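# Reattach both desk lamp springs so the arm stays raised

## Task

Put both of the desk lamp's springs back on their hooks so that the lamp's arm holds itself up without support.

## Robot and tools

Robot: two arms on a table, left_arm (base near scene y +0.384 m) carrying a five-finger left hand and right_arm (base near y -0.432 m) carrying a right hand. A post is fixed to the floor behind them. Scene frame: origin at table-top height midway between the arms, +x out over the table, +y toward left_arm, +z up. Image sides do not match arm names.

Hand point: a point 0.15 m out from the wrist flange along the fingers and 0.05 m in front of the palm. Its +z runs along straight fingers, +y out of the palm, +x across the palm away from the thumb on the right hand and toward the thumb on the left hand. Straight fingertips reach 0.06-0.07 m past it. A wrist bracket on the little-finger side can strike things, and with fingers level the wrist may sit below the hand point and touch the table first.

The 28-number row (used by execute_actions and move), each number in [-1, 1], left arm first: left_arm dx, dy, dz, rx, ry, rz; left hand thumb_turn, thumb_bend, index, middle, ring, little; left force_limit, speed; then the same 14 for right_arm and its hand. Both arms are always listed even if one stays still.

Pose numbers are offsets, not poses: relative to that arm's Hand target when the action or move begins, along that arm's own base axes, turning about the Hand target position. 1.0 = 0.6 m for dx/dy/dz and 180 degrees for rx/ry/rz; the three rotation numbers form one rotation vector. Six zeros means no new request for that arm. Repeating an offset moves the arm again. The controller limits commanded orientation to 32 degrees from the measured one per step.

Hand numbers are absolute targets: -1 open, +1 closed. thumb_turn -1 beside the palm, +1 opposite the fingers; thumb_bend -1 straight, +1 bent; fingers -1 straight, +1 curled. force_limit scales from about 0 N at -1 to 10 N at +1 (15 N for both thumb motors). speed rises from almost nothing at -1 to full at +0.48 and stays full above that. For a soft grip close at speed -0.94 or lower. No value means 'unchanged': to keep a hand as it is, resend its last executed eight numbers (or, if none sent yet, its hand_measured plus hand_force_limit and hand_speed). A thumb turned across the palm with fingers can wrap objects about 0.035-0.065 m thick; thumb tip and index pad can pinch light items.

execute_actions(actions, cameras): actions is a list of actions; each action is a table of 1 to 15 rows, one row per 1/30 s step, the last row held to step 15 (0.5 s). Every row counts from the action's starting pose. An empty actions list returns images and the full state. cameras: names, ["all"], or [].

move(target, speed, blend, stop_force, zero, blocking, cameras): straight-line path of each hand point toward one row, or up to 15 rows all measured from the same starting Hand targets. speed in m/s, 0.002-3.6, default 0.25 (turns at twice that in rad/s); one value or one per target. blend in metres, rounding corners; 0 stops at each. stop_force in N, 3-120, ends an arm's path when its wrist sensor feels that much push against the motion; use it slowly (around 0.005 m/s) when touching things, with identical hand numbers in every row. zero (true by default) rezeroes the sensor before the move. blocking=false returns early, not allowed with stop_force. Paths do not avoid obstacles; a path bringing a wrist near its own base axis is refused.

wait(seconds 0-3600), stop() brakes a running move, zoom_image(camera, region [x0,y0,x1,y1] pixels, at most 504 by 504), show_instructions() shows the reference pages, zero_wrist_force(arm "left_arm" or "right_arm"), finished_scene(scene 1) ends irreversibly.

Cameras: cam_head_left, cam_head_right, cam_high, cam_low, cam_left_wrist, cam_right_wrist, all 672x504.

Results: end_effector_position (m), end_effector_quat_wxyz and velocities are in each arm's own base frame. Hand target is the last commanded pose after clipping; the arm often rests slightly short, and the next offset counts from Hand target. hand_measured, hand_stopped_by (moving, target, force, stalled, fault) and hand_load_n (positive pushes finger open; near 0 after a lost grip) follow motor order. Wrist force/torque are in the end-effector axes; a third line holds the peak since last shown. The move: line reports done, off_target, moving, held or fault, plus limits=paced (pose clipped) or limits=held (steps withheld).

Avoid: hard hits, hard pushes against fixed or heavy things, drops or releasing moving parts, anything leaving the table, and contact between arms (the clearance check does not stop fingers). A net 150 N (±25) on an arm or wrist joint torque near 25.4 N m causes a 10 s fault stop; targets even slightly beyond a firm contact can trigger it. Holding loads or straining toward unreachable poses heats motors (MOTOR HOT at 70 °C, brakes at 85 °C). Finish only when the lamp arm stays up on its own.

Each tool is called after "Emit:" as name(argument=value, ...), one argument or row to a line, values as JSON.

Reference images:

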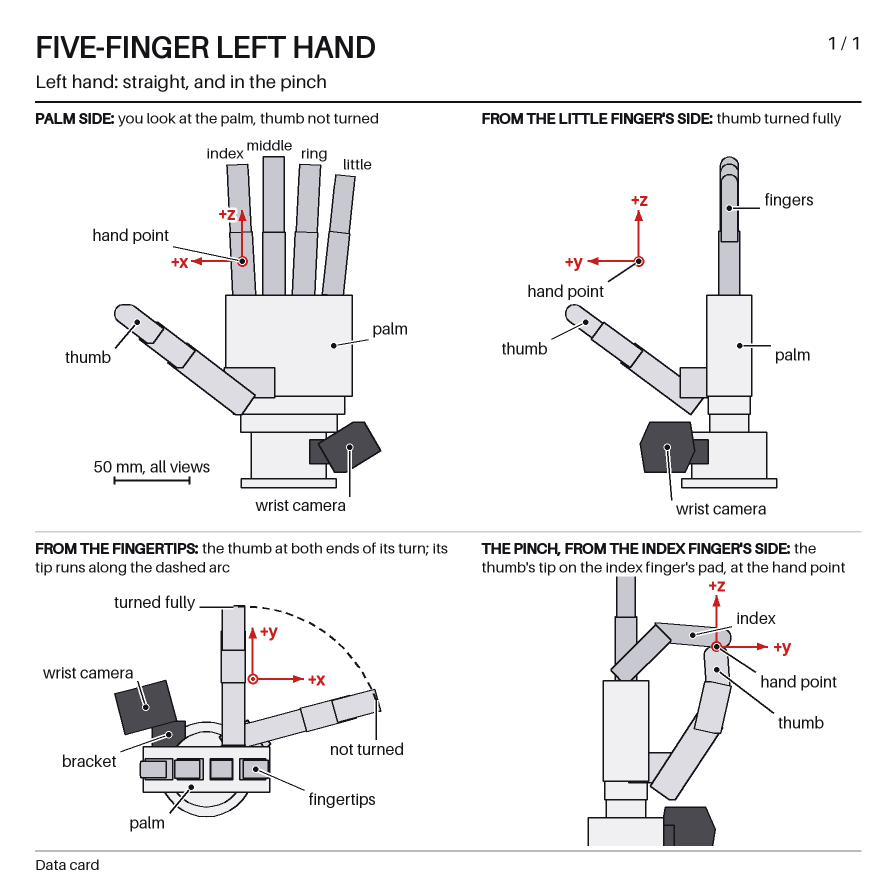

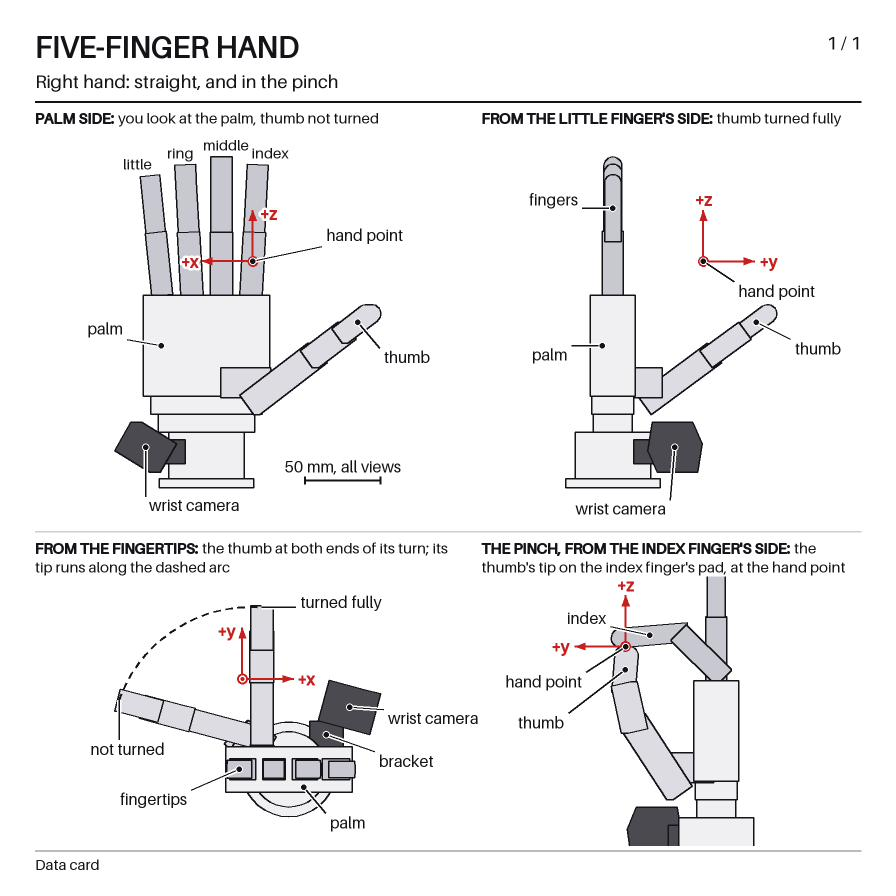

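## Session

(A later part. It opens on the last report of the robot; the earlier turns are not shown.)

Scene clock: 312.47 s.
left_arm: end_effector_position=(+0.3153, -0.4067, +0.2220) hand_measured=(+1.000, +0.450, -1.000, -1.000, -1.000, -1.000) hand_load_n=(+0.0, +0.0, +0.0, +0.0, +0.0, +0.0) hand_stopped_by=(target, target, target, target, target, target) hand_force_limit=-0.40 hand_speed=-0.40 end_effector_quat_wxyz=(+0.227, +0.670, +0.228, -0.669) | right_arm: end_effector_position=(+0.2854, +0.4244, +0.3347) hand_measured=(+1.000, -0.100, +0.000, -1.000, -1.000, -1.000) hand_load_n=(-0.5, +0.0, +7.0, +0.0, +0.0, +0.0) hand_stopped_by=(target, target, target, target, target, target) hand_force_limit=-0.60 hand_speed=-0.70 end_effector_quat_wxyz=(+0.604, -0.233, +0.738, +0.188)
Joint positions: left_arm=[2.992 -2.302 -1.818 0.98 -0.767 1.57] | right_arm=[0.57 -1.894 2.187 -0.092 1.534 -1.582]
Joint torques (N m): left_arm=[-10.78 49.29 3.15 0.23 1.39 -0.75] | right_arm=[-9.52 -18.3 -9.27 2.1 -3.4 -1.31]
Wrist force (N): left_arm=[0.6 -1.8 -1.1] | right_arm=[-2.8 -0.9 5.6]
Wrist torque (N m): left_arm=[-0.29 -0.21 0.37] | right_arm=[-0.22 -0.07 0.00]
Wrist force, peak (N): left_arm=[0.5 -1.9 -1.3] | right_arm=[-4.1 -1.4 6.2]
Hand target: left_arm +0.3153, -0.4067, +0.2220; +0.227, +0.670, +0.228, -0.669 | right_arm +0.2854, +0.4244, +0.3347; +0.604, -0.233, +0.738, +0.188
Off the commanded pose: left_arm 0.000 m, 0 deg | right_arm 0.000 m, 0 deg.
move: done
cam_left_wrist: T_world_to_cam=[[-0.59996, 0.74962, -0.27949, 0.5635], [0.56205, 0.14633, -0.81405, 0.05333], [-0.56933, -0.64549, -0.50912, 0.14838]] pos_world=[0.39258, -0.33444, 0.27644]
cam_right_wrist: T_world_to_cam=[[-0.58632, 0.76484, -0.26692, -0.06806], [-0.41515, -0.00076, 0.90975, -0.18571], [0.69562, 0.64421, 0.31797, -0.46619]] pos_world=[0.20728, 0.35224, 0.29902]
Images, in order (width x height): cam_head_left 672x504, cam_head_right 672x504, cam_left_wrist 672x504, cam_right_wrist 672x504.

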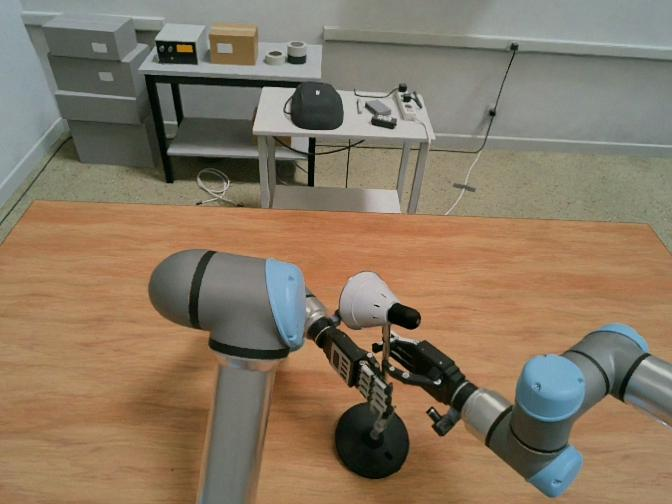

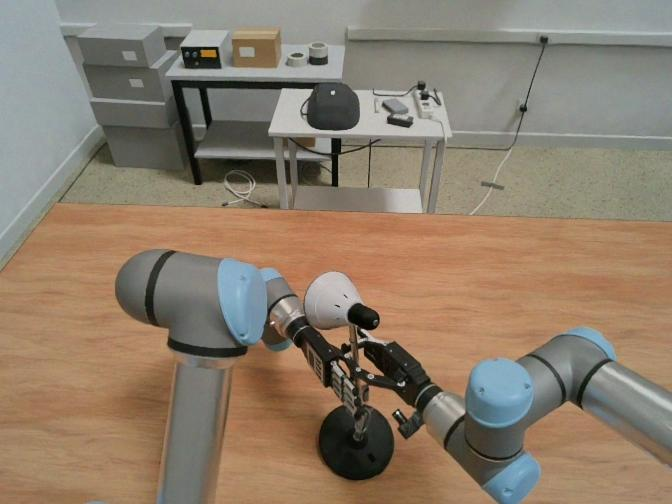

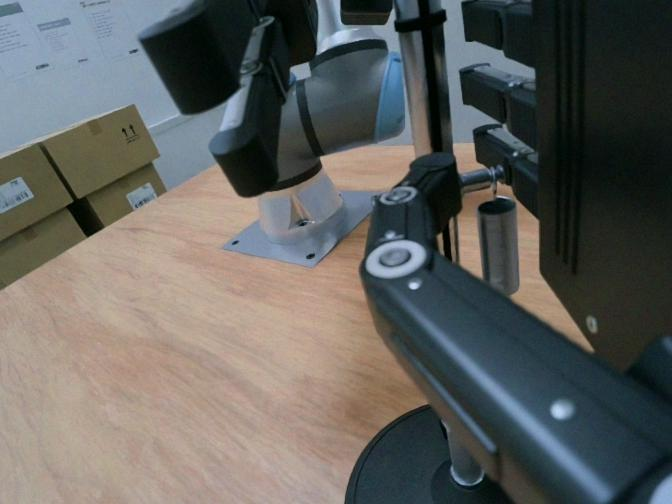

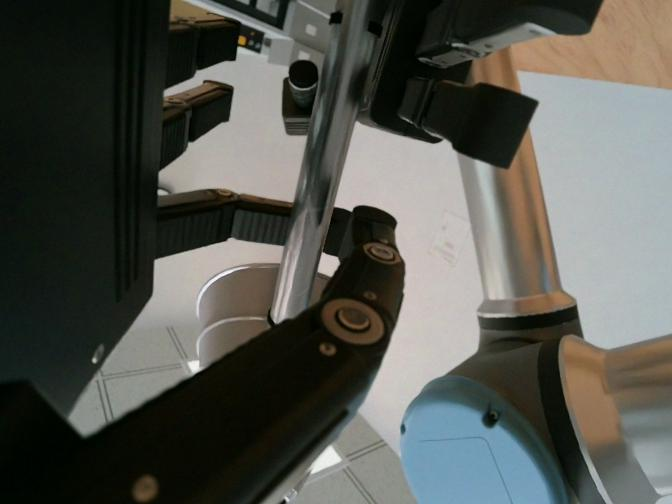

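Emit:
move(
  target=[0,0,0,0,0,0,1,0.45,-1,-1,-1,-1,-0.4,-0.4,0.0041,0.0029,0,0,0,0,1,-0.1,0,-1,-1,-1,-0.6,-0.7],
  speed=0.02,
  cameras=[],
)

Emit:
move(
  target=[0,0,0,0,0,0,1,0.45,-1,-1,-1,-1,-0.4,-0.4,0.0041,0.0029,0,0,0,0,1,-0.1,0,-1,-1,-1,-0.6,-0.7],
  speed=0.02,
  cameras=["cam_left_wrist","cam_right_wrist"],
)

Scene clock: 313.37 s.
left_arm: end_effector_position=(+0.3153, -0.4067, +0.2220) hand_measured=(+1.000, +0.450, -1.000, -1.000, -1.000, -1.000) hand_load_n=(+0.0, +0.0, +0.0, +0.0, +0.0, +0.0) hand_stopped_by=(target, target, target, target, target, target) hand_force_limit=-0.40 hand_speed=-0.40 end_effector_quat_wxyz=(+0.227, +0.670, +0.228, -0.669) | right_arm: end_effector_position=(+0.2877, +0.4260, +0.3347) hand_measured=(+1.000, -0.100, +0.000, -1.000, -1.000, -1.000) hand_load_n=(-0.5, +0.0, +6.5, +0.0, +0.0, +0.0) hand_stopped_by=(target, target, target, target, target, target) hand_force_limit=-0.60 hand_speed=-0.70 end_effector_quat_wxyz=(+0.604, -0.233, +0.738, +0.188)
Joint positions: left_arm=[2.992 -2.302 -1.818 0.98 -0.767 1.57] | right_arm=[0.571 -1.886 2.182 -0.094 1.534 -1.582]
Joint torques (N m): left_arm=[-10.72 49.77 3.01 0.13 1.4 -0.78] | right_arm=[10.11 1.09 -30.72 -2.82 2.31 1.36]
Wrist force (N): left_arm=[0.6 -1.7 -1.0] | right_arm=[2.1 -1.6 5.4]
Wrist torque (N m): left_arm=[-0.29 -0.20 0.37] | right_arm=[-0.28 -0.18 0.08]
Wrist force, peak (N): left_arm=[0.9 -1.9 -1.0] | right_arm=[-3.4 -0.8 5.6]
Hand target: left_arm +0.3153, -0.4067, +0.2220; +0.227, +0.670, +0.228, -0.669 | right_arm +0.2878, +0.4261, +0.3347; +0.604, -0.233, +0.738, +0.188
Off the commanded pose: left_arm 0.000 m, 0 deg | right_arm 0.000 m, 0 deg.
move: done

Scene clock: 313.90 s.
left_arm: end_effector_position=(+0.3153, -0.4067, +0.2220) hand_measured=(+1.000, +0.450, -1.000, -1.000, -1.000, -1.000) hand_load_n=(+0.0, +0.0, +0.0, +0.0, +0.0, +0.0) hand_stopped_by=(target, target, target, target, target, target) hand_force_limit=-0.40 hand_speed=-0.40 end_effector_quat_wxyz=(+0.227, +0.670, +0.228, -0.669) | right_arm: end_effector_position=(+0.2902, +0.4278, +0.3347) hand_measured=(+1.000, -0.100, +0.000, -1.000, -1.000, -1.000) hand_load_n=(-0.5, +0.0, +7.0, +0.0, +0.0, +0.0) hand_stopped_by=(target, target, target, target, target, target) hand_force_limit=-0.60 hand_speed=-0.70 end_effector_quat_wxyz=(+0.604, -0.233, +0.738, +0.188)
Joint positions: left_arm=[2.992 -2.302 -1.818 0.98 -0.767 1.57] | right_arm=[0.572 -1.878 2.176 -0.097 1.535 -1.582]
Joint torques (N m): left_arm=[-11.05 49.9 3.58 0.19 1.35 -0.74] | right_arm=[9.04 1.47 -31.15 -2.95 2.25 1.6]
Wrist force (N): left_arm=[0.6 -1.6 -1.1] | right_arm=[2.0 -2.3 5.4]
Wrist torque (N m): left_arm=[-0.26 -0.20 0.37] | right_arm=[-0.34 -0.19 0.06]
Wrist force, peak (N): left_arm=[0.8 -2.0 -0.9] | right_arm=[2.4 -2.1 5.5]
Hand target: left_arm +0.3153, -0.4067, +0.2220; +0.227, +0.670, +0.228, -0.669 | right_arm +0.2903, +0.4279, +0.3347; +0.604, -0.233, +0.738, +0.188
Off the commanded pose: left_arm 0.000 m, 0 deg | right_arm 0.000 m, 0 deg.
move: done
cam_left_wrist: T_world_to_cam=[[-0.59996, 0.74962, -0.27949, 0.5635], [0.56205, 0.14633, -0.81405, 0.05333], [-0.56933, -0.64549, -0.50912, 0.14838]] pos_world=[0.39258, -0.33444, 0.27644]
cam_right_wrist: T_world_to_cam=[[-0.58632, 0.76484, -0.26692, -0.06784], [-0.41515, -0.00076, 0.90975, -0.18371], [0.69562, 0.64421, 0.31797, -0.47171]] pos_world=[0.21208, 0.35564, 0.29902]

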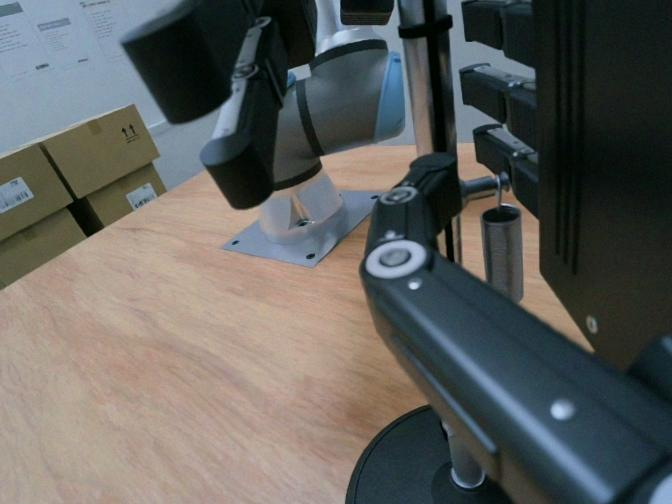

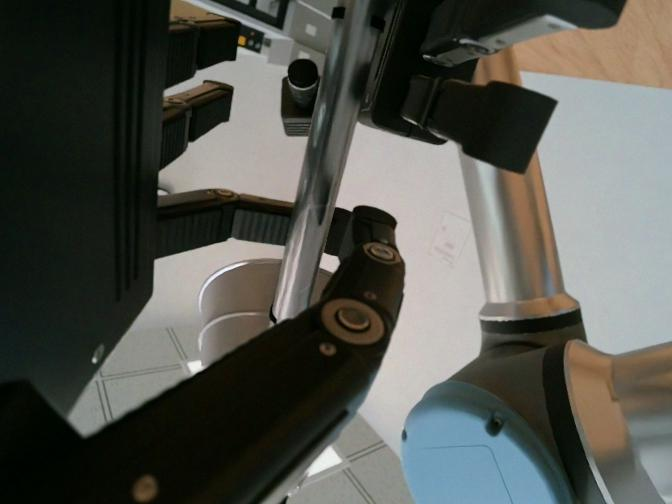

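Emit:
move(
  target=[-0.0106,-0.0081,0.0133,0,0,0,1,0.45,-1,-1,-1,-1,-0.4,-0.4,-0.0178,-0.0124,0.0005,0,0,0,1,-0.1,0,-1,-1,-1,-0.6,-0.7],
  speed=0.02,
  stop_force=12,
  cameras=["cam_left_wrist","cam_right_wrist","cam_head_left","cam_head_right"],
)

Emit:
zoom_image(
  camera="cam_head_left",
  region=[340, 340, 430, 460],
)

Emit:
zoom_image(
  camera="cam_head_right",
  region=[320, 340, 410, 460],
)

Scene clock: 317.47 s.
left_arm: end_effector_position=(+0.3089, -0.4116, +0.2300) hand_measured=(+1.000, +0.450, -1.000, -1.000, -1.000, -1.000) hand_load_n=(+0.0, +0.0, +0.0, +0.0, +0.0, +0.0) hand_stopped_by=(target, target, target, target, target, target) hand_force_limit=-0.40 hand_speed=-0.40 end_effector_quat_wxyz=(+0.227, +0.670, +0.228, -0.669) | right_arm: end_effector_position=(+0.2796, +0.4204, +0.3350) hand_measured=(+1.000, -0.100, +0.000, -1.000, -1.000, -1.000) hand_load_n=(+0.0, +0.0, +7.0, +0.0, +0.0, +0.0) hand_stopped_by=(target, target, target, target, target, target) hand_force_limit=-0.60 hand_speed=-0.70 end_effector_quat_wxyz=(+0.604, -0.233, +0.738, +0.188)
Joint positions: left_arm=[2.981 -2.281 -1.831 0.971 -0.755 1.57] | right_arm=[0.569 -1.914 2.199 -0.083 1.533 -1.582]
Joint torques (N m): left_arm=[-10.92 48.82 3.91 -2.4 1.49 -0.78] | right_arm=[-9.68 -16.98 -9.68 2.19 -3.47 -1.32]
Wrist force (N): left_arm=[0.9 -1.7 -1.0] | right_arm=[-3.3 -1.2 5.2]
Wrist torque (N m): left_arm=[-0.29 -0.24 0.38] | right_arm=[-0.21 -0.02 -0.02]
Wrist force, peak (N): left_arm=[0.7 -2.0 -1.1] | right_arm=[-3.6 -1.9 5.7]
Hand target: left_arm +0.3089, -0.4116, +0.2300; +0.227, +0.670, +0.228, -0.669 | right_arm +0.2796, +0.4204, +0.3350; +0.604, -0.233, +0.738, +0.188
Off the commanded pose: left_arm 0.000 m, 0 deg | right_arm 0.000 m, 0 deg.
move: done
cam_left_wrist: T_world_to_cam=[[-0.59996, 0.74962, -0.27949, 0.56557], [0.56205, 0.14633, -0.81405, 0.06415], [-0.56933, -0.64549, -0.50912, 0.14564]] pos_world=[0.38618, -0.33934, 0.28444]
cam_right_wrist: T_world_to_cam=[[-0.58632, 0.76484, -0.26692, -0.06834], [-0.41515, -0.00076, 0.90975, -0.18835], [0.69562, 0.64421, 0.31797, -0.4598]] pos_world=[0.20158, 0.34834, 0.29932]
Images, in order (width x height): cam_head_left 672x504, cam_head_right 672x504, cam_left_wrist 672x504, cam_right_wrist 672x504.

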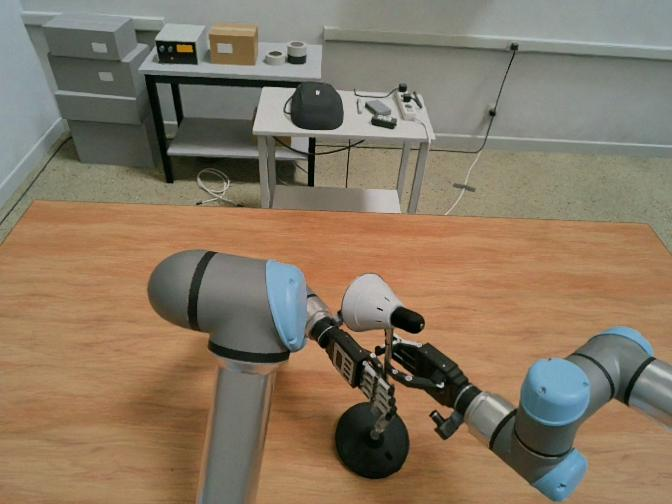

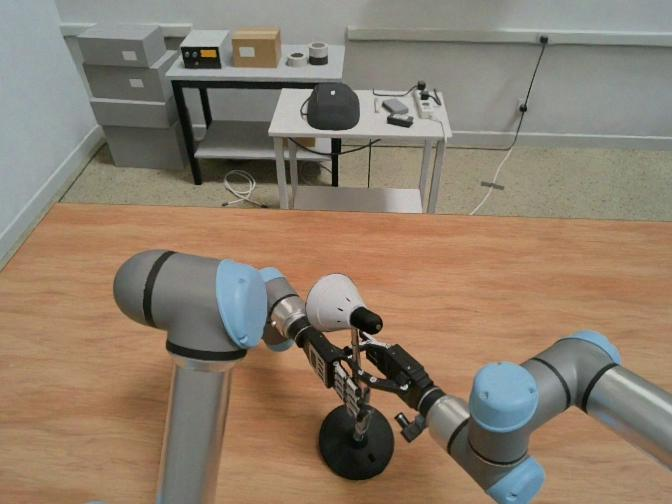

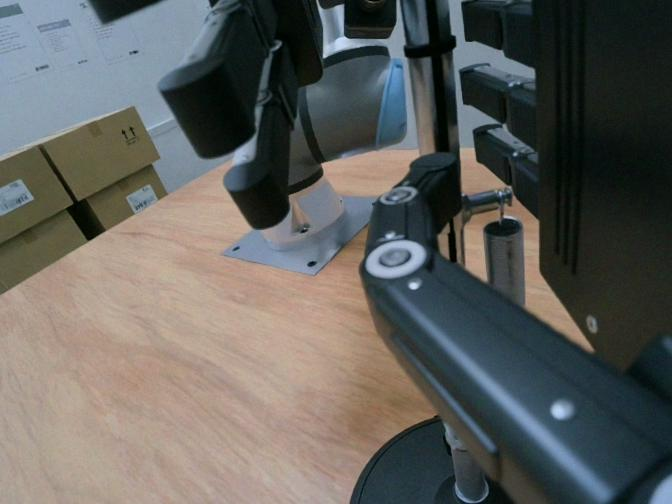

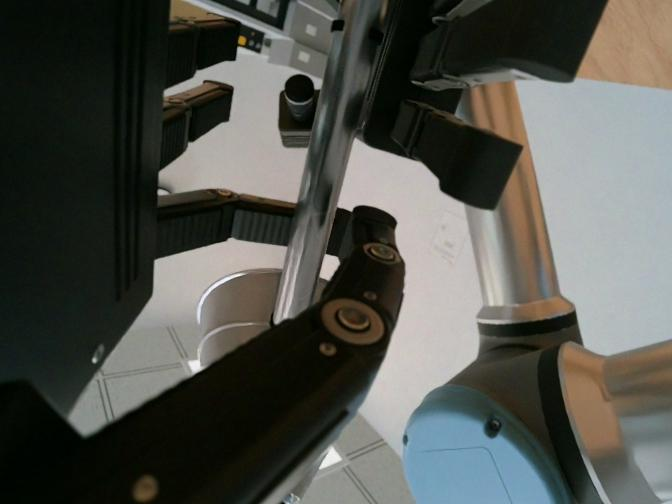

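Scaled by 4.200 from the camera's image (finer frame: 960x720).

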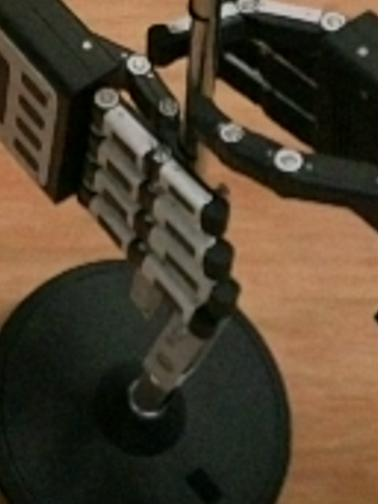

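Scaled by 4.200 from the camera's image (finer frame: 960x720).

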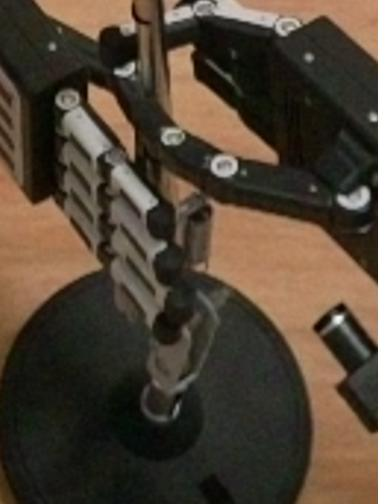

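Emit:
move(
  target=[0.0542,0.0416,0,0,0,0,1,0.45,-1,-1,-1,-1,-0.4,-0.4,0.0753,0.0523,0,0,0,0,1,-0.1,0,-1,-1,-1,-0.6,-0.7],
  speed=0.02,
  cameras=["cam_left_wrist","cam_right_wrist"],
)

Scene clock: 323.77 s.
left_arm: end_effector_position=(+0.3414, -0.3867, +0.2300) hand_measured=(+1.000, +0.450, -1.000, -1.000, -1.000, -1.000) hand_load_n=(+0.5, +0.0, +0.0, +0.0, +0.0, +0.0) hand_stopped_by=(target, target, target, target, target, target) hand_force_limit=-0.40 hand_speed=-0.40 end_effector_quat_wxyz=(+0.227, +0.670, +0.228, -0.669) | right_arm: end_effector_position=(+0.3247, +0.4517, +0.3350) hand_measured=(+1.000, -0.100, +0.000, -1.000, -1.000, -1.000) hand_load_n=(-0.5, +0.0, +8.5, +0.0, +0.0, -0.5) hand_stopped_by=(target, target, target, target, target, target) hand_force_limit=-0.60 hand_speed=-0.70 end_effector_quat_wxyz=(+0.604, -0.233, +0.738, +0.188) end_effector_velocity=(+0.001, +0.001, -0.001) end_effector_angular_velocity=(-0.001, +0.002, +0.000)
Joint positions: left_arm=[3.038 -2.311 -1.764 0.934 -0.812 1.57] | right_arm=[0.577 -1.765 2.094 -0.129 1.54 -1.581]
Joint velocities: left_arm=[within noise] | right_arm=[0 0.005 -0.002 0 0 0]
Joint torques (N m): left_arm=[8.56 32.01 16.2 -2.55 -1.85 1.51] | right_arm=[9.51 -3.64 -30.33 -2.91 2.51 1.57]
Wrist force (N): left_arm=[0.9 -2.0 -1.1] | right_arm=[2.3 -0.6 5.8]
Wrist torque (N m): left_arm=[-0.33 -0.24 0.40] | right_arm=[-0.16 -0.11 -0.05]
Wrist force, peak (N): left_arm=[0.9 -2.0 -1.1] | right_arm=[-3.4 -1.3 5.5]
Hand target: left_arm +0.3415, -0.3866, +0.2300; +0.227, +0.670, +0.228, -0.669 | right_arm +0.3248, +0.4518, +0.3350; +0.604, -0.233, +0.738, +0.188
Off the commanded pose: left_arm 0.000 m, 0 deg | right_arm 0.000 m, 0 deg.
move: done
cam_left_wrist: T_world_to_cam=[[-0.59996, 0.74962, -0.27949, 0.5664], [0.56205, 0.14633, -0.81405, 0.04224], [-0.56933, -0.64549, -0.50912, 0.18022]] pos_world=[0.41868, -0.31444, 0.28444]
cam_right_wrist: T_world_to_cam=[[-0.58632, 0.76484, -0.26692, -0.06589], [-0.41515, -0.00076, 0.90975, -0.16964], [0.69562, 0.64421, 0.31797, -0.51127]] pos_world=[0.24658, 0.37964, 0.29932]

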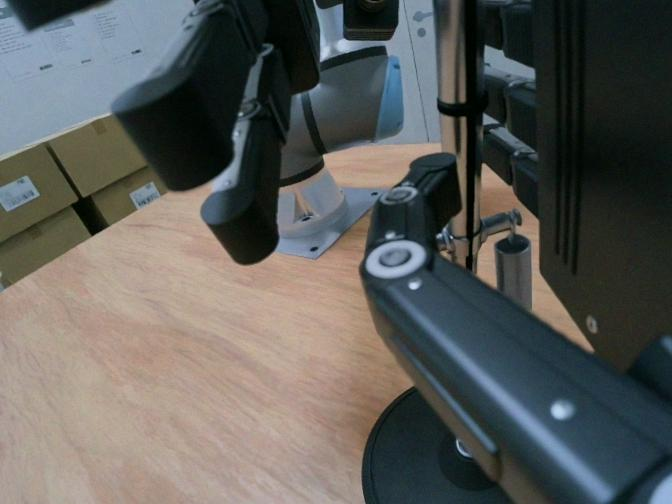

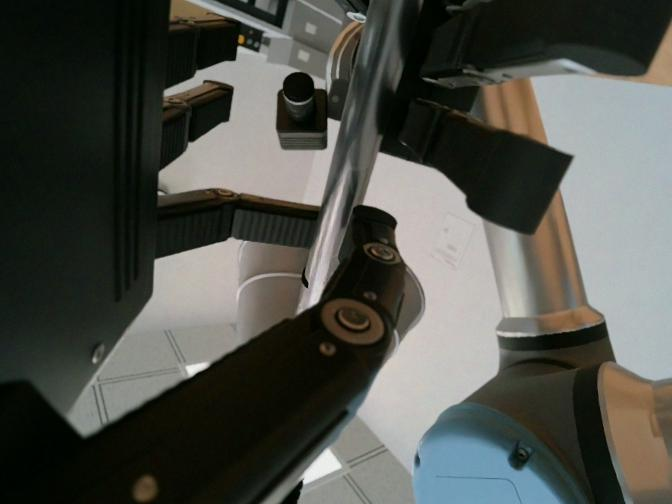

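Emit:
wait(
  seconds=0.1,
  cameras=["cam_head_left","cam_head_right","cam_high"],
)

Emit:
zoom_image(
  camera="cam_head_left",
  region=[320, 340, 430, 490],
)

Emit:
zoom_image(
  camera="cam_head_right",
  region=[300, 340, 410, 490],
)

Emit:
zoom_image(
  camera="cam_high",
  region=[180, 100, 330, 280],
)

Scene clock: 324.63 s.
left_arm: end_effector_position=(+0.3415, -0.3866, +0.2300) hand_measured=(+1.000, +0.450, -1.000, -1.000, -1.000, -1.000) hand_load_n=(+0.0, +0.0, +0.0, +0.0, +0.0, +0.0) hand_stopped_by=(target, target, target, target, target, target) hand_force_limit=-0.40 hand_speed=-0.40 end_effector_quat_wxyz=(+0.227, +0.670, +0.228, -0.669) | right_arm: end_effector_position=(+0.3248, +0.4518, +0.3350) hand_measured=(+1.000, -0.100, +0.000, -1.000, -1.000, -1.000) hand_load_n=(+0.0, +0.0, +8.5, +0.0, +0.0, +0.0) hand_stopped_by=(target, target, target, target, target, target) hand_force_limit=-0.60 hand_speed=-0.70 end_effector_quat_wxyz=(+0.604, -0.233, +0.738, +0.188)
Joint positions: left_arm=[3.038 -2.311 -1.764 0.934 -0.812 1.57] | right_arm=[0.577 -1.765 2.094 -0.129 1.54 -1.581]
Joint torques (N m): left_arm=[7.47 32.05 16.58 -2.42 -1.79 1.54] | right_arm=[8.82 -4.38 -30.08 -2.83 2.36 1.58]
Wrist force (N): left_arm=[0.7 -1.9 -1.2] | right_arm=[2.3 -0.8 5.9]
Wrist torque (N m): left_arm=[-0.31 -0.22 0.38] | right_arm=[-0.18 -0.09 -0.06]
Wrist force, peak (N): left_arm=[1.0 -2.1 -1.2] | right_arm=[2.4 -0.8 6.1]
Hand target: left_arm +0.3415, -0.3866, +0.2300; +0.227, +0.670, +0.228, -0.669 | right_arm +0.3248, +0.4518, +0.3350; +0.604, -0.233, +0.738, +0.188
Off the commanded pose: left_arm 0.000 m, 0 deg | right_arm 0.000 m, 0 deg.
wait: 0.10 s; at rest from the start

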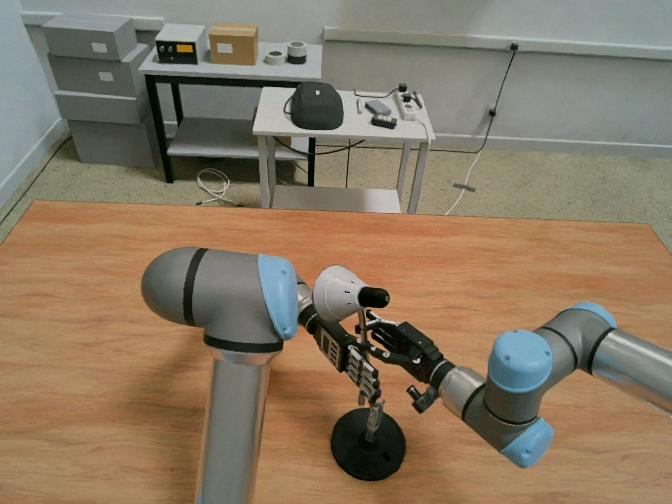

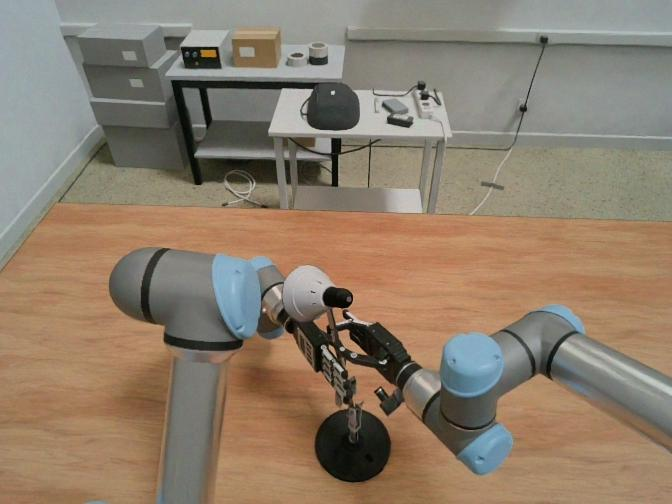

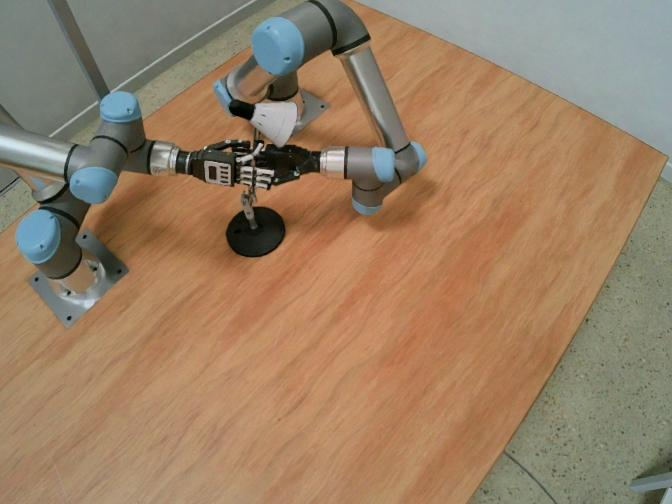

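Scaled by 3.360 from the camera's image (finer frame: 960x720).

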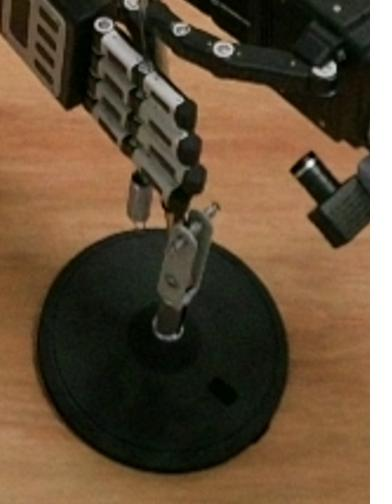

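Scaled by 3.360 from the camera's image (finer frame: 960x720).

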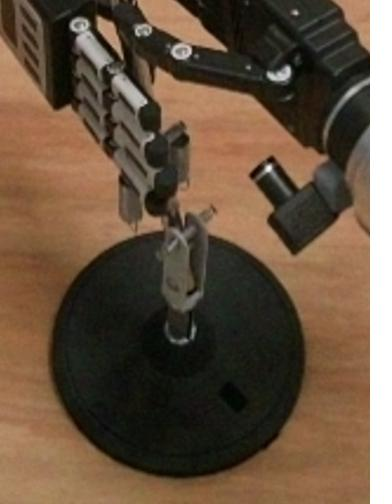

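Scaled by 2.800 from the camera's image (finer frame: 960x720).

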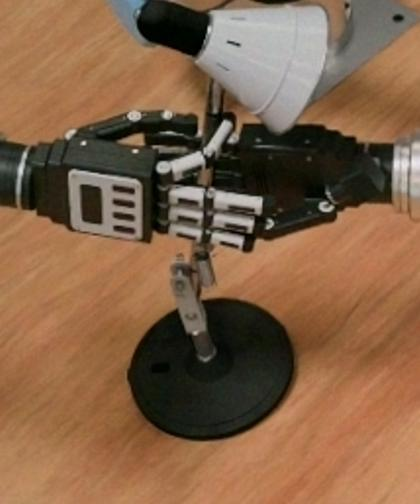

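Emit:
move(
  target=[0,0,0,0,0,0,1,0.45,-1,-1,-1,-1,-0.4,-0.4,0.0082,0.0057,0,0,0,0,1,-0.1,0,-1,-1,-1,-0.6,-0.7],
  speed=0.01,
  cameras=["cam_left_wrist","cam_right_wrist"],
)

Scene clock: 326.20 s.
left_arm: end_effector_position=(+0.3415, -0.3866, +0.2300) hand_measured=(+1.000, +0.450, -1.000, -1.000, -1.000, -1.000) hand_load_n=(+0.5, +0.0, +0.0, +0.0, +0.0, +0.0) hand_stopped_by=(target, target, target, target, target, target) hand_force_limit=-0.40 hand_speed=-0.40 end_effector_quat_wxyz=(+0.227, +0.670, +0.228, -0.669) | right_arm: end_effector_position=(+0.3296, +0.4551, +0.3350) hand_measured=(+1.000, -0.100, +0.000, -1.000, -1.000, -1.000) hand_load_n=(+0.0, +0.0, +8.5, +0.0, +0.0, +0.0) hand_stopped_by=(target, target, target, target, target, target) hand_force_limit=-0.60 hand_speed=-0.70 end_effector_quat_wxyz=(+0.604, -0.233, +0.738, +0.188)
Joint positions: left_arm=[3.038 -2.311 -1.764 0.934 -0.812 1.57] | right_arm=[0.578 -1.749 2.082 -0.132 1.541 -1.581]
Joint torques (N m): left_arm=[7.32 32.15 16.58 -2.49 -1.78 1.56] | right_arm=[8.95 -5.24 -29.22 -2.79 2.42 1.71]
Wrist force (N): left_arm=[1.0 -2.0 -1.1] | right_arm=[1.9 -0.5 5.8]
Wrist torque (N m): left_arm=[-0.32 -0.25 0.40] | right_arm=[-0.14 -0.03 -0.08]
Wrist force, peak (N): left_arm=[0.8 -2.1 -1.3] | right_arm=[2.6 -0.7 6.0]
Hand target: left_arm +0.3415, -0.3866, +0.2300; +0.227, +0.670, +0.228, -0.669 | right_arm +0.3297, +0.4552, +0.3350; +0.604, -0.233, +0.738, +0.188
Off the commanded pose: left_arm 0.000 m, 0 deg | right_arm 0.000 m, 0 deg.
move: done
cam_left_wrist: T_world_to_cam=[[-0.59996, 0.74962, -0.27949, 0.56633], [0.56205, 0.14633, -0.81405, 0.04223], [-0.56933, -0.64549, -0.50912, 0.18028]] pos_world=[0.41868, -0.31434, 0.28444]
cam_right_wrist: T_world_to_cam=[[-0.58632, 0.76484, -0.26692, -0.06562], [-0.41515, -0.00076, 0.90975, -0.16761], [0.69562, 0.64421, 0.31797, -0.51687]] pos_world=[0.25149, 0.38304, 0.29932]

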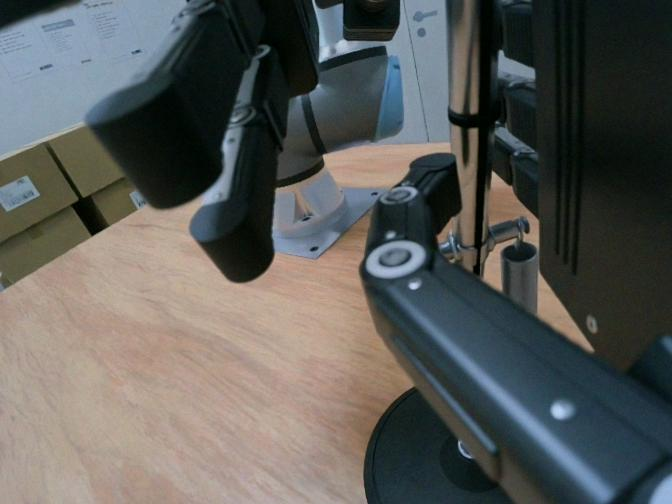

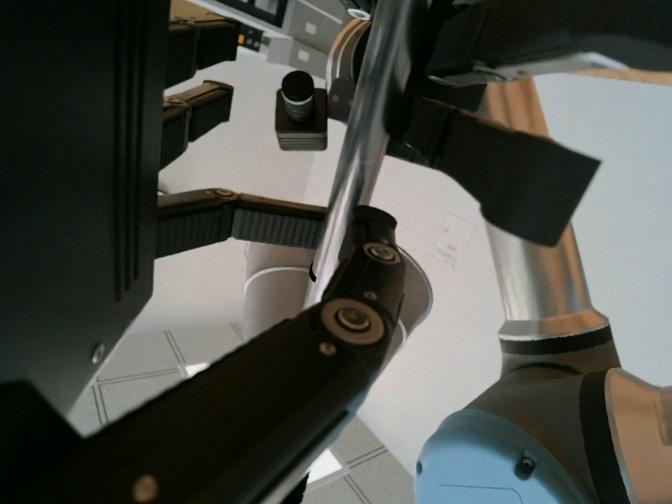

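Emit:
move(
  target=[0,0,0,0,0,0,1,0.45,-1,-1,-1,-1,-0.4,-0.4,0.0044,0.0112,0,0,0,0,1,-0.1,0,-1,-1,-1,-0.6,-0.7],
  speed=0.01,
  cameras=["cam_left_wrist","cam_right_wrist"],
)

Scene clock: 327.93 s.
left_arm: end_effector_position=(+0.3415, -0.3866, +0.2300) hand_measured=(+1.000, +0.450, -1.000, -1.000, -1.000, -1.000) hand_load_n=(+0.0, +0.0, +0.0, +0.0, +0.0, +0.0) hand_stopped_by=(target, target, target, target, target, target) hand_force_limit=-0.40 hand_speed=-0.40 end_effector_quat_wxyz=(+0.227, +0.670, +0.228, -0.669) | right_arm: end_effector_position=(+0.3323, +0.4618, +0.3350) hand_measured=(+1.000, -0.100, +0.000, -1.000, -1.000, -1.000) hand_load_n=(-0.5, +0.0, +2.5, -0.5, +0.0, -0.5) hand_stopped_by=(target, target, target, target, target, target) hand_force_limit=-0.60 hand_speed=-0.70 end_effector_quat_wxyz=(+0.604, -0.233, +0.738, +0.188)
Joint positions: left_arm=[3.038 -2.311 -1.764 0.934 -0.812 1.57] | right_arm=[0.592 -1.729 2.066 -0.136 1.555 -1.578]
Joint torques (N m): left_arm=[7.33 32.12 16.86 -2.43 -1.76 1.46] | right_arm=[9.14 -4.98 -31.22 -2.62 2.39 1.61]
Wrist force (N): left_arm=[0.8 -1.8 -1.2] | right_arm=[0.0 -1.1 1.7]
Wrist torque (N m): left_arm=[-0.30 -0.23 0.39] | right_arm=[-0.06 0.07 -0.11]
Wrist force, peak (N): left_arm=[0.7 -2.1 -1.3] | right_arm=[3.4 -1.1 5.8]
Hand target: left_arm +0.3415, -0.3866, +0.2300; +0.227, +0.670, +0.228, -0.669 | right_arm +0.3324, +0.4619, +0.3350; +0.604, -0.233, +0.738, +0.188
Off the commanded pose: left_arm 0.000 m, 0 deg | right_arm 0.000 m, 0 deg.
move: done
cam_left_wrist: T_world_to_cam=[[-0.59996, 0.74962, -0.27949, 0.56633], [0.56205, 0.14633, -0.81405, 0.04223], [-0.56933, -0.64549, -0.50912, 0.18028]] pos_world=[0.41868, -0.31434, 0.28444]
cam_right_wrist: T_world_to_cam=[[-0.58632, 0.76484, -0.26692, -0.06908], [-0.41515, -0.00076, 0.90975, -0.16648], [0.69562, 0.64421, 0.31797, -0.523]] pos_world=[0.25418, 0.38964, 0.29932]

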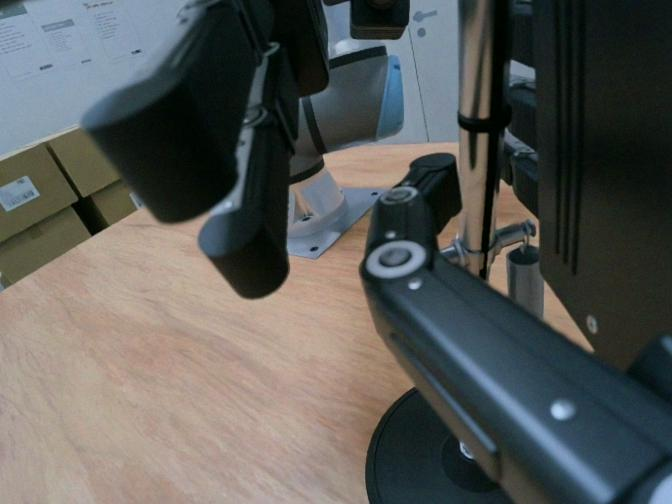

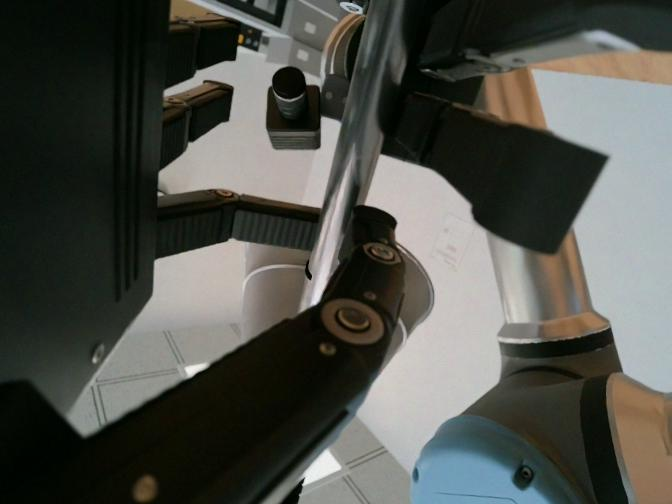

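Emit:
move(
  target=[-0.0132,0.0172,0,0,0,0,1,0.45,-1,-1,-1,-1,-0.4,-0.4,0,0,0,0,0,0,1,-0.1,0,-1,-1,-1,-0.6,-0.7],
  speed=0.02,
  stop_force=4,
  cameras=["cam_left_wrist"],
)

Scene clock: 330.13 s.
left_arm: end_effector_position=(+0.3356, -0.3789, +0.2300) hand_measured=(+1.000, +0.450, -1.000, -1.000, -1.000, -1.000) hand_load_n=(+1.0, +2.5, +0.0, +0.0, +0.0, +0.0) hand_stopped_by=(target, target, target, target, target, target) hand_force_limit=-0.40 hand_speed=-0.40 end_effector_quat_wxyz=(+0.227, +0.670, +0.228, -0.669) | right_arm: end_effector_position=(+0.3323, +0.4619, +0.3350) hand_measured=(+1.000, -0.100, +0.000, -1.000, -1.000, -1.000) hand_load_n=(+0.0, +0.5, +1.0, -0.5, +0.0, +0.0) hand_stopped_by=(target, target, target, target, target, target) hand_force_limit=-0.60 hand_speed=-0.70 end_effector_quat_wxyz=(+0.604, -0.233, +0.738, +0.188)
Joint positions: left_arm=[3.051 -2.299 -1.791 0.949 -0.826 1.57] | right_arm=[0.593 -1.729 2.066 -0.136 1.555 -1.578]
Joint torques (N m): left_arm=[-11.51 31.66 15.81 -2.31 0.94 1.39] | right_arm=[5.92 -3.79 -28.64 -2.27 2.32 1.4]
Wrist force (N): left_arm=[1.7 0.2 -3.1] | right_arm=[-0.8 0.0 0.6]
Wrist torque (N m): left_arm=[-0.18 -0.31 0.37] | right_arm=[0.02 0.11 -0.12]
Wrist force, peak (N): left_arm=[1.5 2.5 -3.6] | right_arm=[-0.1 -1.3 1.9]
Hand target: left_arm +0.3356, -0.3789, +0.2300; +0.227, +0.670, +0.228, -0.669 (not the last commanded pose) | right_arm +0.3324, +0.4619, +0.3350; +0.604, -0.233, +0.738, +0.188
Off the commanded pose: left_arm 0.003 m, 0 deg | right_arm 0.000 m, 0 deg.
move: contact (left_arm)
cam_left_wrist: T_world_to_cam=[[-0.59996, 0.74962, -0.27949, 0.55702], [0.56205, 0.14633, -0.81405, 0.04442], [-0.56933, -0.64549, -0.50912, 0.18189]] pos_world=[0.41278, -0.30664, 0.28444]

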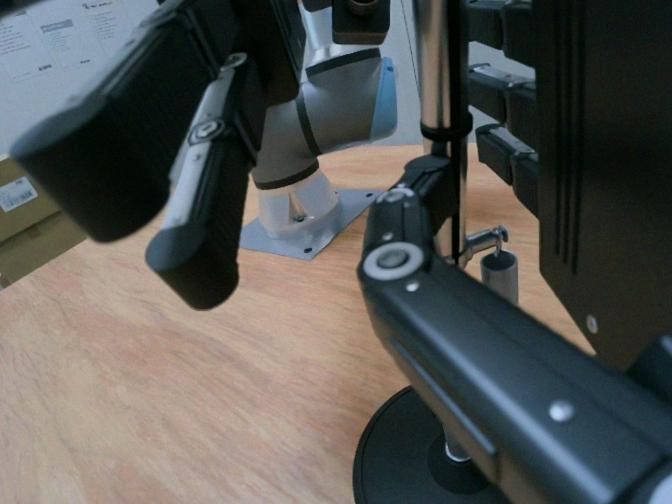

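Emit:
move(
  target=[
    [0.0066,0.0051,0,0,0,0,1,0.45,-1,-1,-1,-1,-0.4,-0.4,0,0,0,0,0,0,1,-0.1,0,-1,-1,-1,-0.6,-0.7],
    [-0.0025,0.0170,0,0,0,0,1,0.45,-1,-1,-1,-1,-0.4,-0.4,0,0,0,0,0,0,1,-0.1,0,-1,-1,-1,-0.6,-0.7],
  ],
  speed=0.02,
  stop_force=4,
  cameras=["cam_left_wrist"],
)

Scene clock: 332.53 s.
left_arm: end_effector_position=(+0.3341, -0.3687, +0.2300) hand_measured=(+1.000, +0.450, -1.000, -1.000, -1.000, -1.000) hand_load_n=(+0.0, +0.0, +0.0, +0.0, +0.0, +0.0) hand_stopped_by=(target, target, target, target, target, target) hand_force_limit=-0.40 hand_speed=-0.40 end_effector_quat_wxyz=(+0.227, +0.670, +0.228, -0.669) | right_arm: end_effector_position=(+0.3323, +0.4619, +0.3350) hand_measured=(+1.000, -0.100, +0.000, -1.000, -1.000, -1.000) hand_load_n=(+0.0, +0.0, +2.0, +0.0, +0.0, +0.0) hand_stopped_by=(target, target, target, target, target, target) hand_force_limit=-0.60 hand_speed=-0.70 end_effector_quat_wxyz=(+0.604, -0.233, +0.738, +0.188)
Joint positions: left_arm=[3.071 -2.292 -1.806 0.957 -0.846 1.57] | right_arm=[0.593 -1.729 2.066 -0.136 1.555 -1.578]
Joint torques (N m): left_arm=[7.37 48.99 2.91 -0.02 -1.8 1.54] | right_arm=[0.37 -3.77 -26.34 -1.54 2.35 1.28]
Wrist force (N): left_arm=[0.8 -2.1 -1.0] | right_arm=[-0.4 0.9 1.6]
Wrist torque (N m): left_arm=[-0.36 -0.23 0.40] | right_arm=[0.05 0.06 -0.10]
Wrist force, peak (N): left_arm=[2.1 0.1 -3.1] | right_arm=[-0.2 0.9 1.8]
Hand target: left_arm +0.3341, -0.3687, +0.2300; +0.227, +0.670, +0.228, -0.669 | right_arm +0.3324, +0.4619, +0.3350; +0.604, -0.233, +0.738, +0.188
Off the commanded pose: left_arm 0.000 m, 0 deg | right_arm 0.000 m, 0 deg.
move: done
cam_left_wrist: T_world_to_cam=[[-0.59998, 0.74962, -0.27947, 0.54847], [0.56204, 0.14635, -0.81406, 0.04378], [-0.56933, -0.64549, -0.50912, 0.18762]] pos_world=[0.41128, -0.29644, 0.28444]

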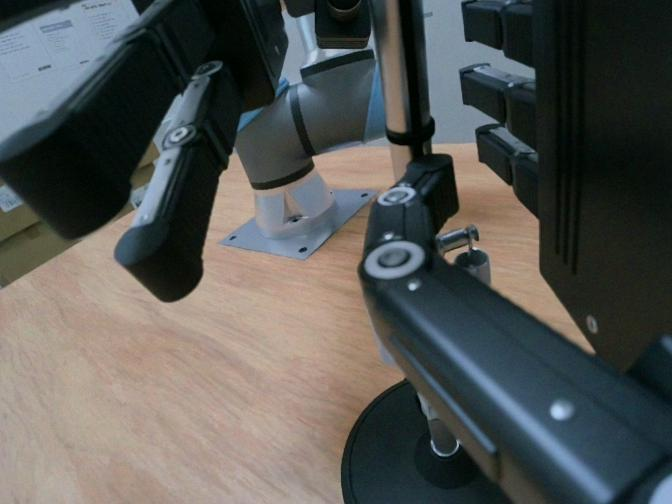

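Emit:
move(
  target=[0,0,0,0,0,0,1,0.45,-0.45,-0.45,-1,-1,-0.7,-0.4,0.0041,0.0029,0,0,0,0,1,-0.1,0,-1,-1,-1,-0.6,-0.7],
  speed=0.01,
  cameras=["cam_left_wrist"],
)

Emit:
move(
  target=[0,0,0,0,0,0,1,0.45,-0.1,-0.1,-1,-1,-0.8,-0.85,0,0,0,0,0,0,1,-0.1,0,-1,-1,-1,-0.6,-0.7],
  speed=0.01,
  cameras=["cam_left_wrist"],
)

Scene clock: 333.57 s.
left_arm: end_effector_position=(+0.3341, -0.3687, +0.2300) hand_measured=(+1.000, +0.450, -0.450, -0.450, -1.000, -1.000) hand_load_n=(+0.0, +0.0, +0.0, +0.0, +0.0, +0.0) hand_stopped_by=(target, target, target, target, target, target) hand_force_limit=-0.70 hand_speed=-0.40 end_effector_quat_wxyz=(+0.227, +0.670, +0.228, -0.669) | right_arm: end_effector_position=(+0.3347, +0.4636, +0.3350) hand_measured=(+1.000, -0.100, +0.000, -1.000, -1.000, -1.000) hand_load_n=(+0.0, +0.0, +2.0, +0.0, +0.0, +0.0) hand_stopped_by=(target, target, target, target, target, target) hand_force_limit=-0.60 hand_speed=-0.70 end_effector_quat_wxyz=(+0.604, -0.233, +0.738, +0.188) end_effector_velocity=(+0.001, +0.001, +0.001) end_effector_angular_velocity=(+0.001, -0.001, +0.001)
Joint positions: left_arm=[3.071 -2.292 -1.806 0.957 -0.846 1.57] | right_arm=[0.593 -1.722 2.06 -0.137 1.556 -1.578]
Joint velocities: left_arm=[within noise] | right_arm=[0 0.003 -0.005 0 -0.001 0]
Joint torques (N m): left_arm=[7.03 49.95 4.37 -0.21 -1.3 1.59] | right_arm=[7.94 -4.73 -28.82 -2.68 2.73 1.63]
Wrist force (N): left_arm=[0.8 -1.9 -1.1] | right_arm=[0.1 0.1 1.5]
Wrist torque (N m): left_arm=[-0.33 -0.22 0.39] | right_arm=[-0.01 0.05 -0.10]
Wrist force, peak (N): left_arm=[0.8 -2.2 -1.0] | right_arm=[-0.1 0.8 1.7]
Hand target: left_arm +0.3341, -0.3687, +0.2300; +0.227, +0.670, +0.228, -0.669 | right_arm +0.3348, +0.4637, +0.3350; +0.604, -0.233, +0.738, +0.188
Off the commanded pose: left_arm 0.000 m, 0 deg | right_arm 0.000 m, 0 deg.
move: done
cam_left_wrist: T_world_to_cam=[[-0.59996, 0.74962, -0.27949, 0.54847], [0.56205, 0.14633, -0.81405, 0.04377], [-0.56933, -0.64549, -0.50912, 0.18762]] pos_world=[0.41128, -0.29644, 0.28444]

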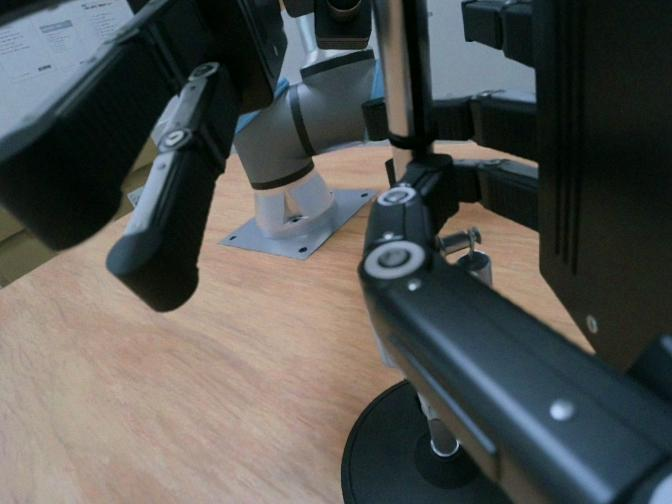

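Scene clock: 334.60 s.
left_arm: end_effector_position=(+0.3341, -0.3687, +0.2300) hand_measured=(+1.000, +0.450, -0.256, -0.132, -1.000, -1.000) hand_load_n=(+0.5, +0.0, +1.0, +1.0, +0.0, +0.0) hand_stopped_by=(target, target, force, force, target, target) hand_force_limit=-0.80 hand_speed=-0.85 end_effector_quat_wxyz=(+0.227, +0.670, +0.228, -0.669) | right_arm: end_effector_position=(+0.3348, +0.4637, +0.3350) hand_measured=(+1.000, -0.100, +0.000, -1.000, -1.000, -1.000) hand_load_n=(+0.0, +0.0, +3.0, +0.0, +0.0, +0.0) hand_stopped_by=(target, target, target, target, target, target) hand_force_limit=-0.60 hand_speed=-0.70 end_effector_quat_wxyz=(+0.604, -0.233, +0.738, +0.188)
Joint positions: left_arm=[3.071 -2.292 -1.806 0.957 -0.846 1.57] | right_arm=[0.593 -1.721 2.059 -0.137 1.556 -1.578]
Joint torques (N m): left_arm=[7.05 49.51 5.5 -0.77 -0.59 1.52] | right_arm=[8.15 -4.15 -29.43 -2.58 2.73 1.58]
Wrist force (N): left_arm=[0.6 -4.0 0.1] | right_arm=[0.3 0.5 2.3]
Wrist torque (N m): left_arm=[-0.39 -0.19 0.38] | right_arm=[-0.01 0.02 -0.09]
Wrist force, peak (N): left_arm=[0.7 -4.4 0.6] | right_arm=[0.3 0.5 2.3]
Hand target: left_arm +0.3341, -0.3687, +0.2300; +0.227, +0.670, +0.228, -0.669 | right_arm +0.3348, +0.4637, +0.3350; +0.604, -0.233, +0.738, +0.188
Off the commanded pose: left_arm 0.000 m, 0 deg | right_arm 0.000 m, 0 deg.
move: done
cam_left_wrist: T_world_to_cam=[[-0.59996, 0.74962, -0.27949, 0.54847], [0.56205, 0.14633, -0.81405, 0.04377], [-0.56933, -0.64549, -0.50912, 0.18762]] pos_world=[0.41128, -0.29644, 0.28444]

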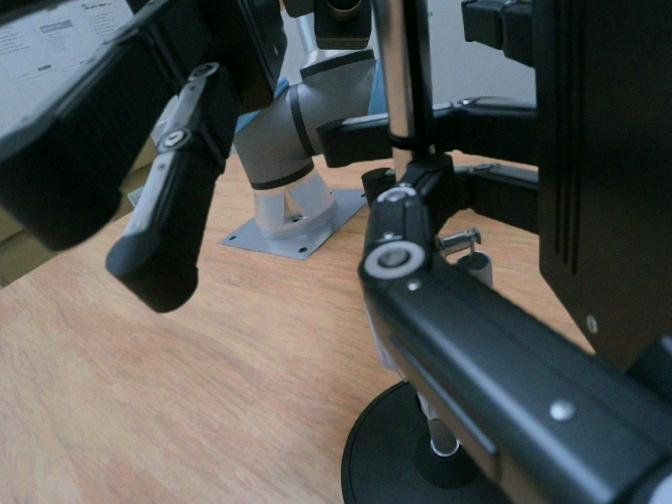

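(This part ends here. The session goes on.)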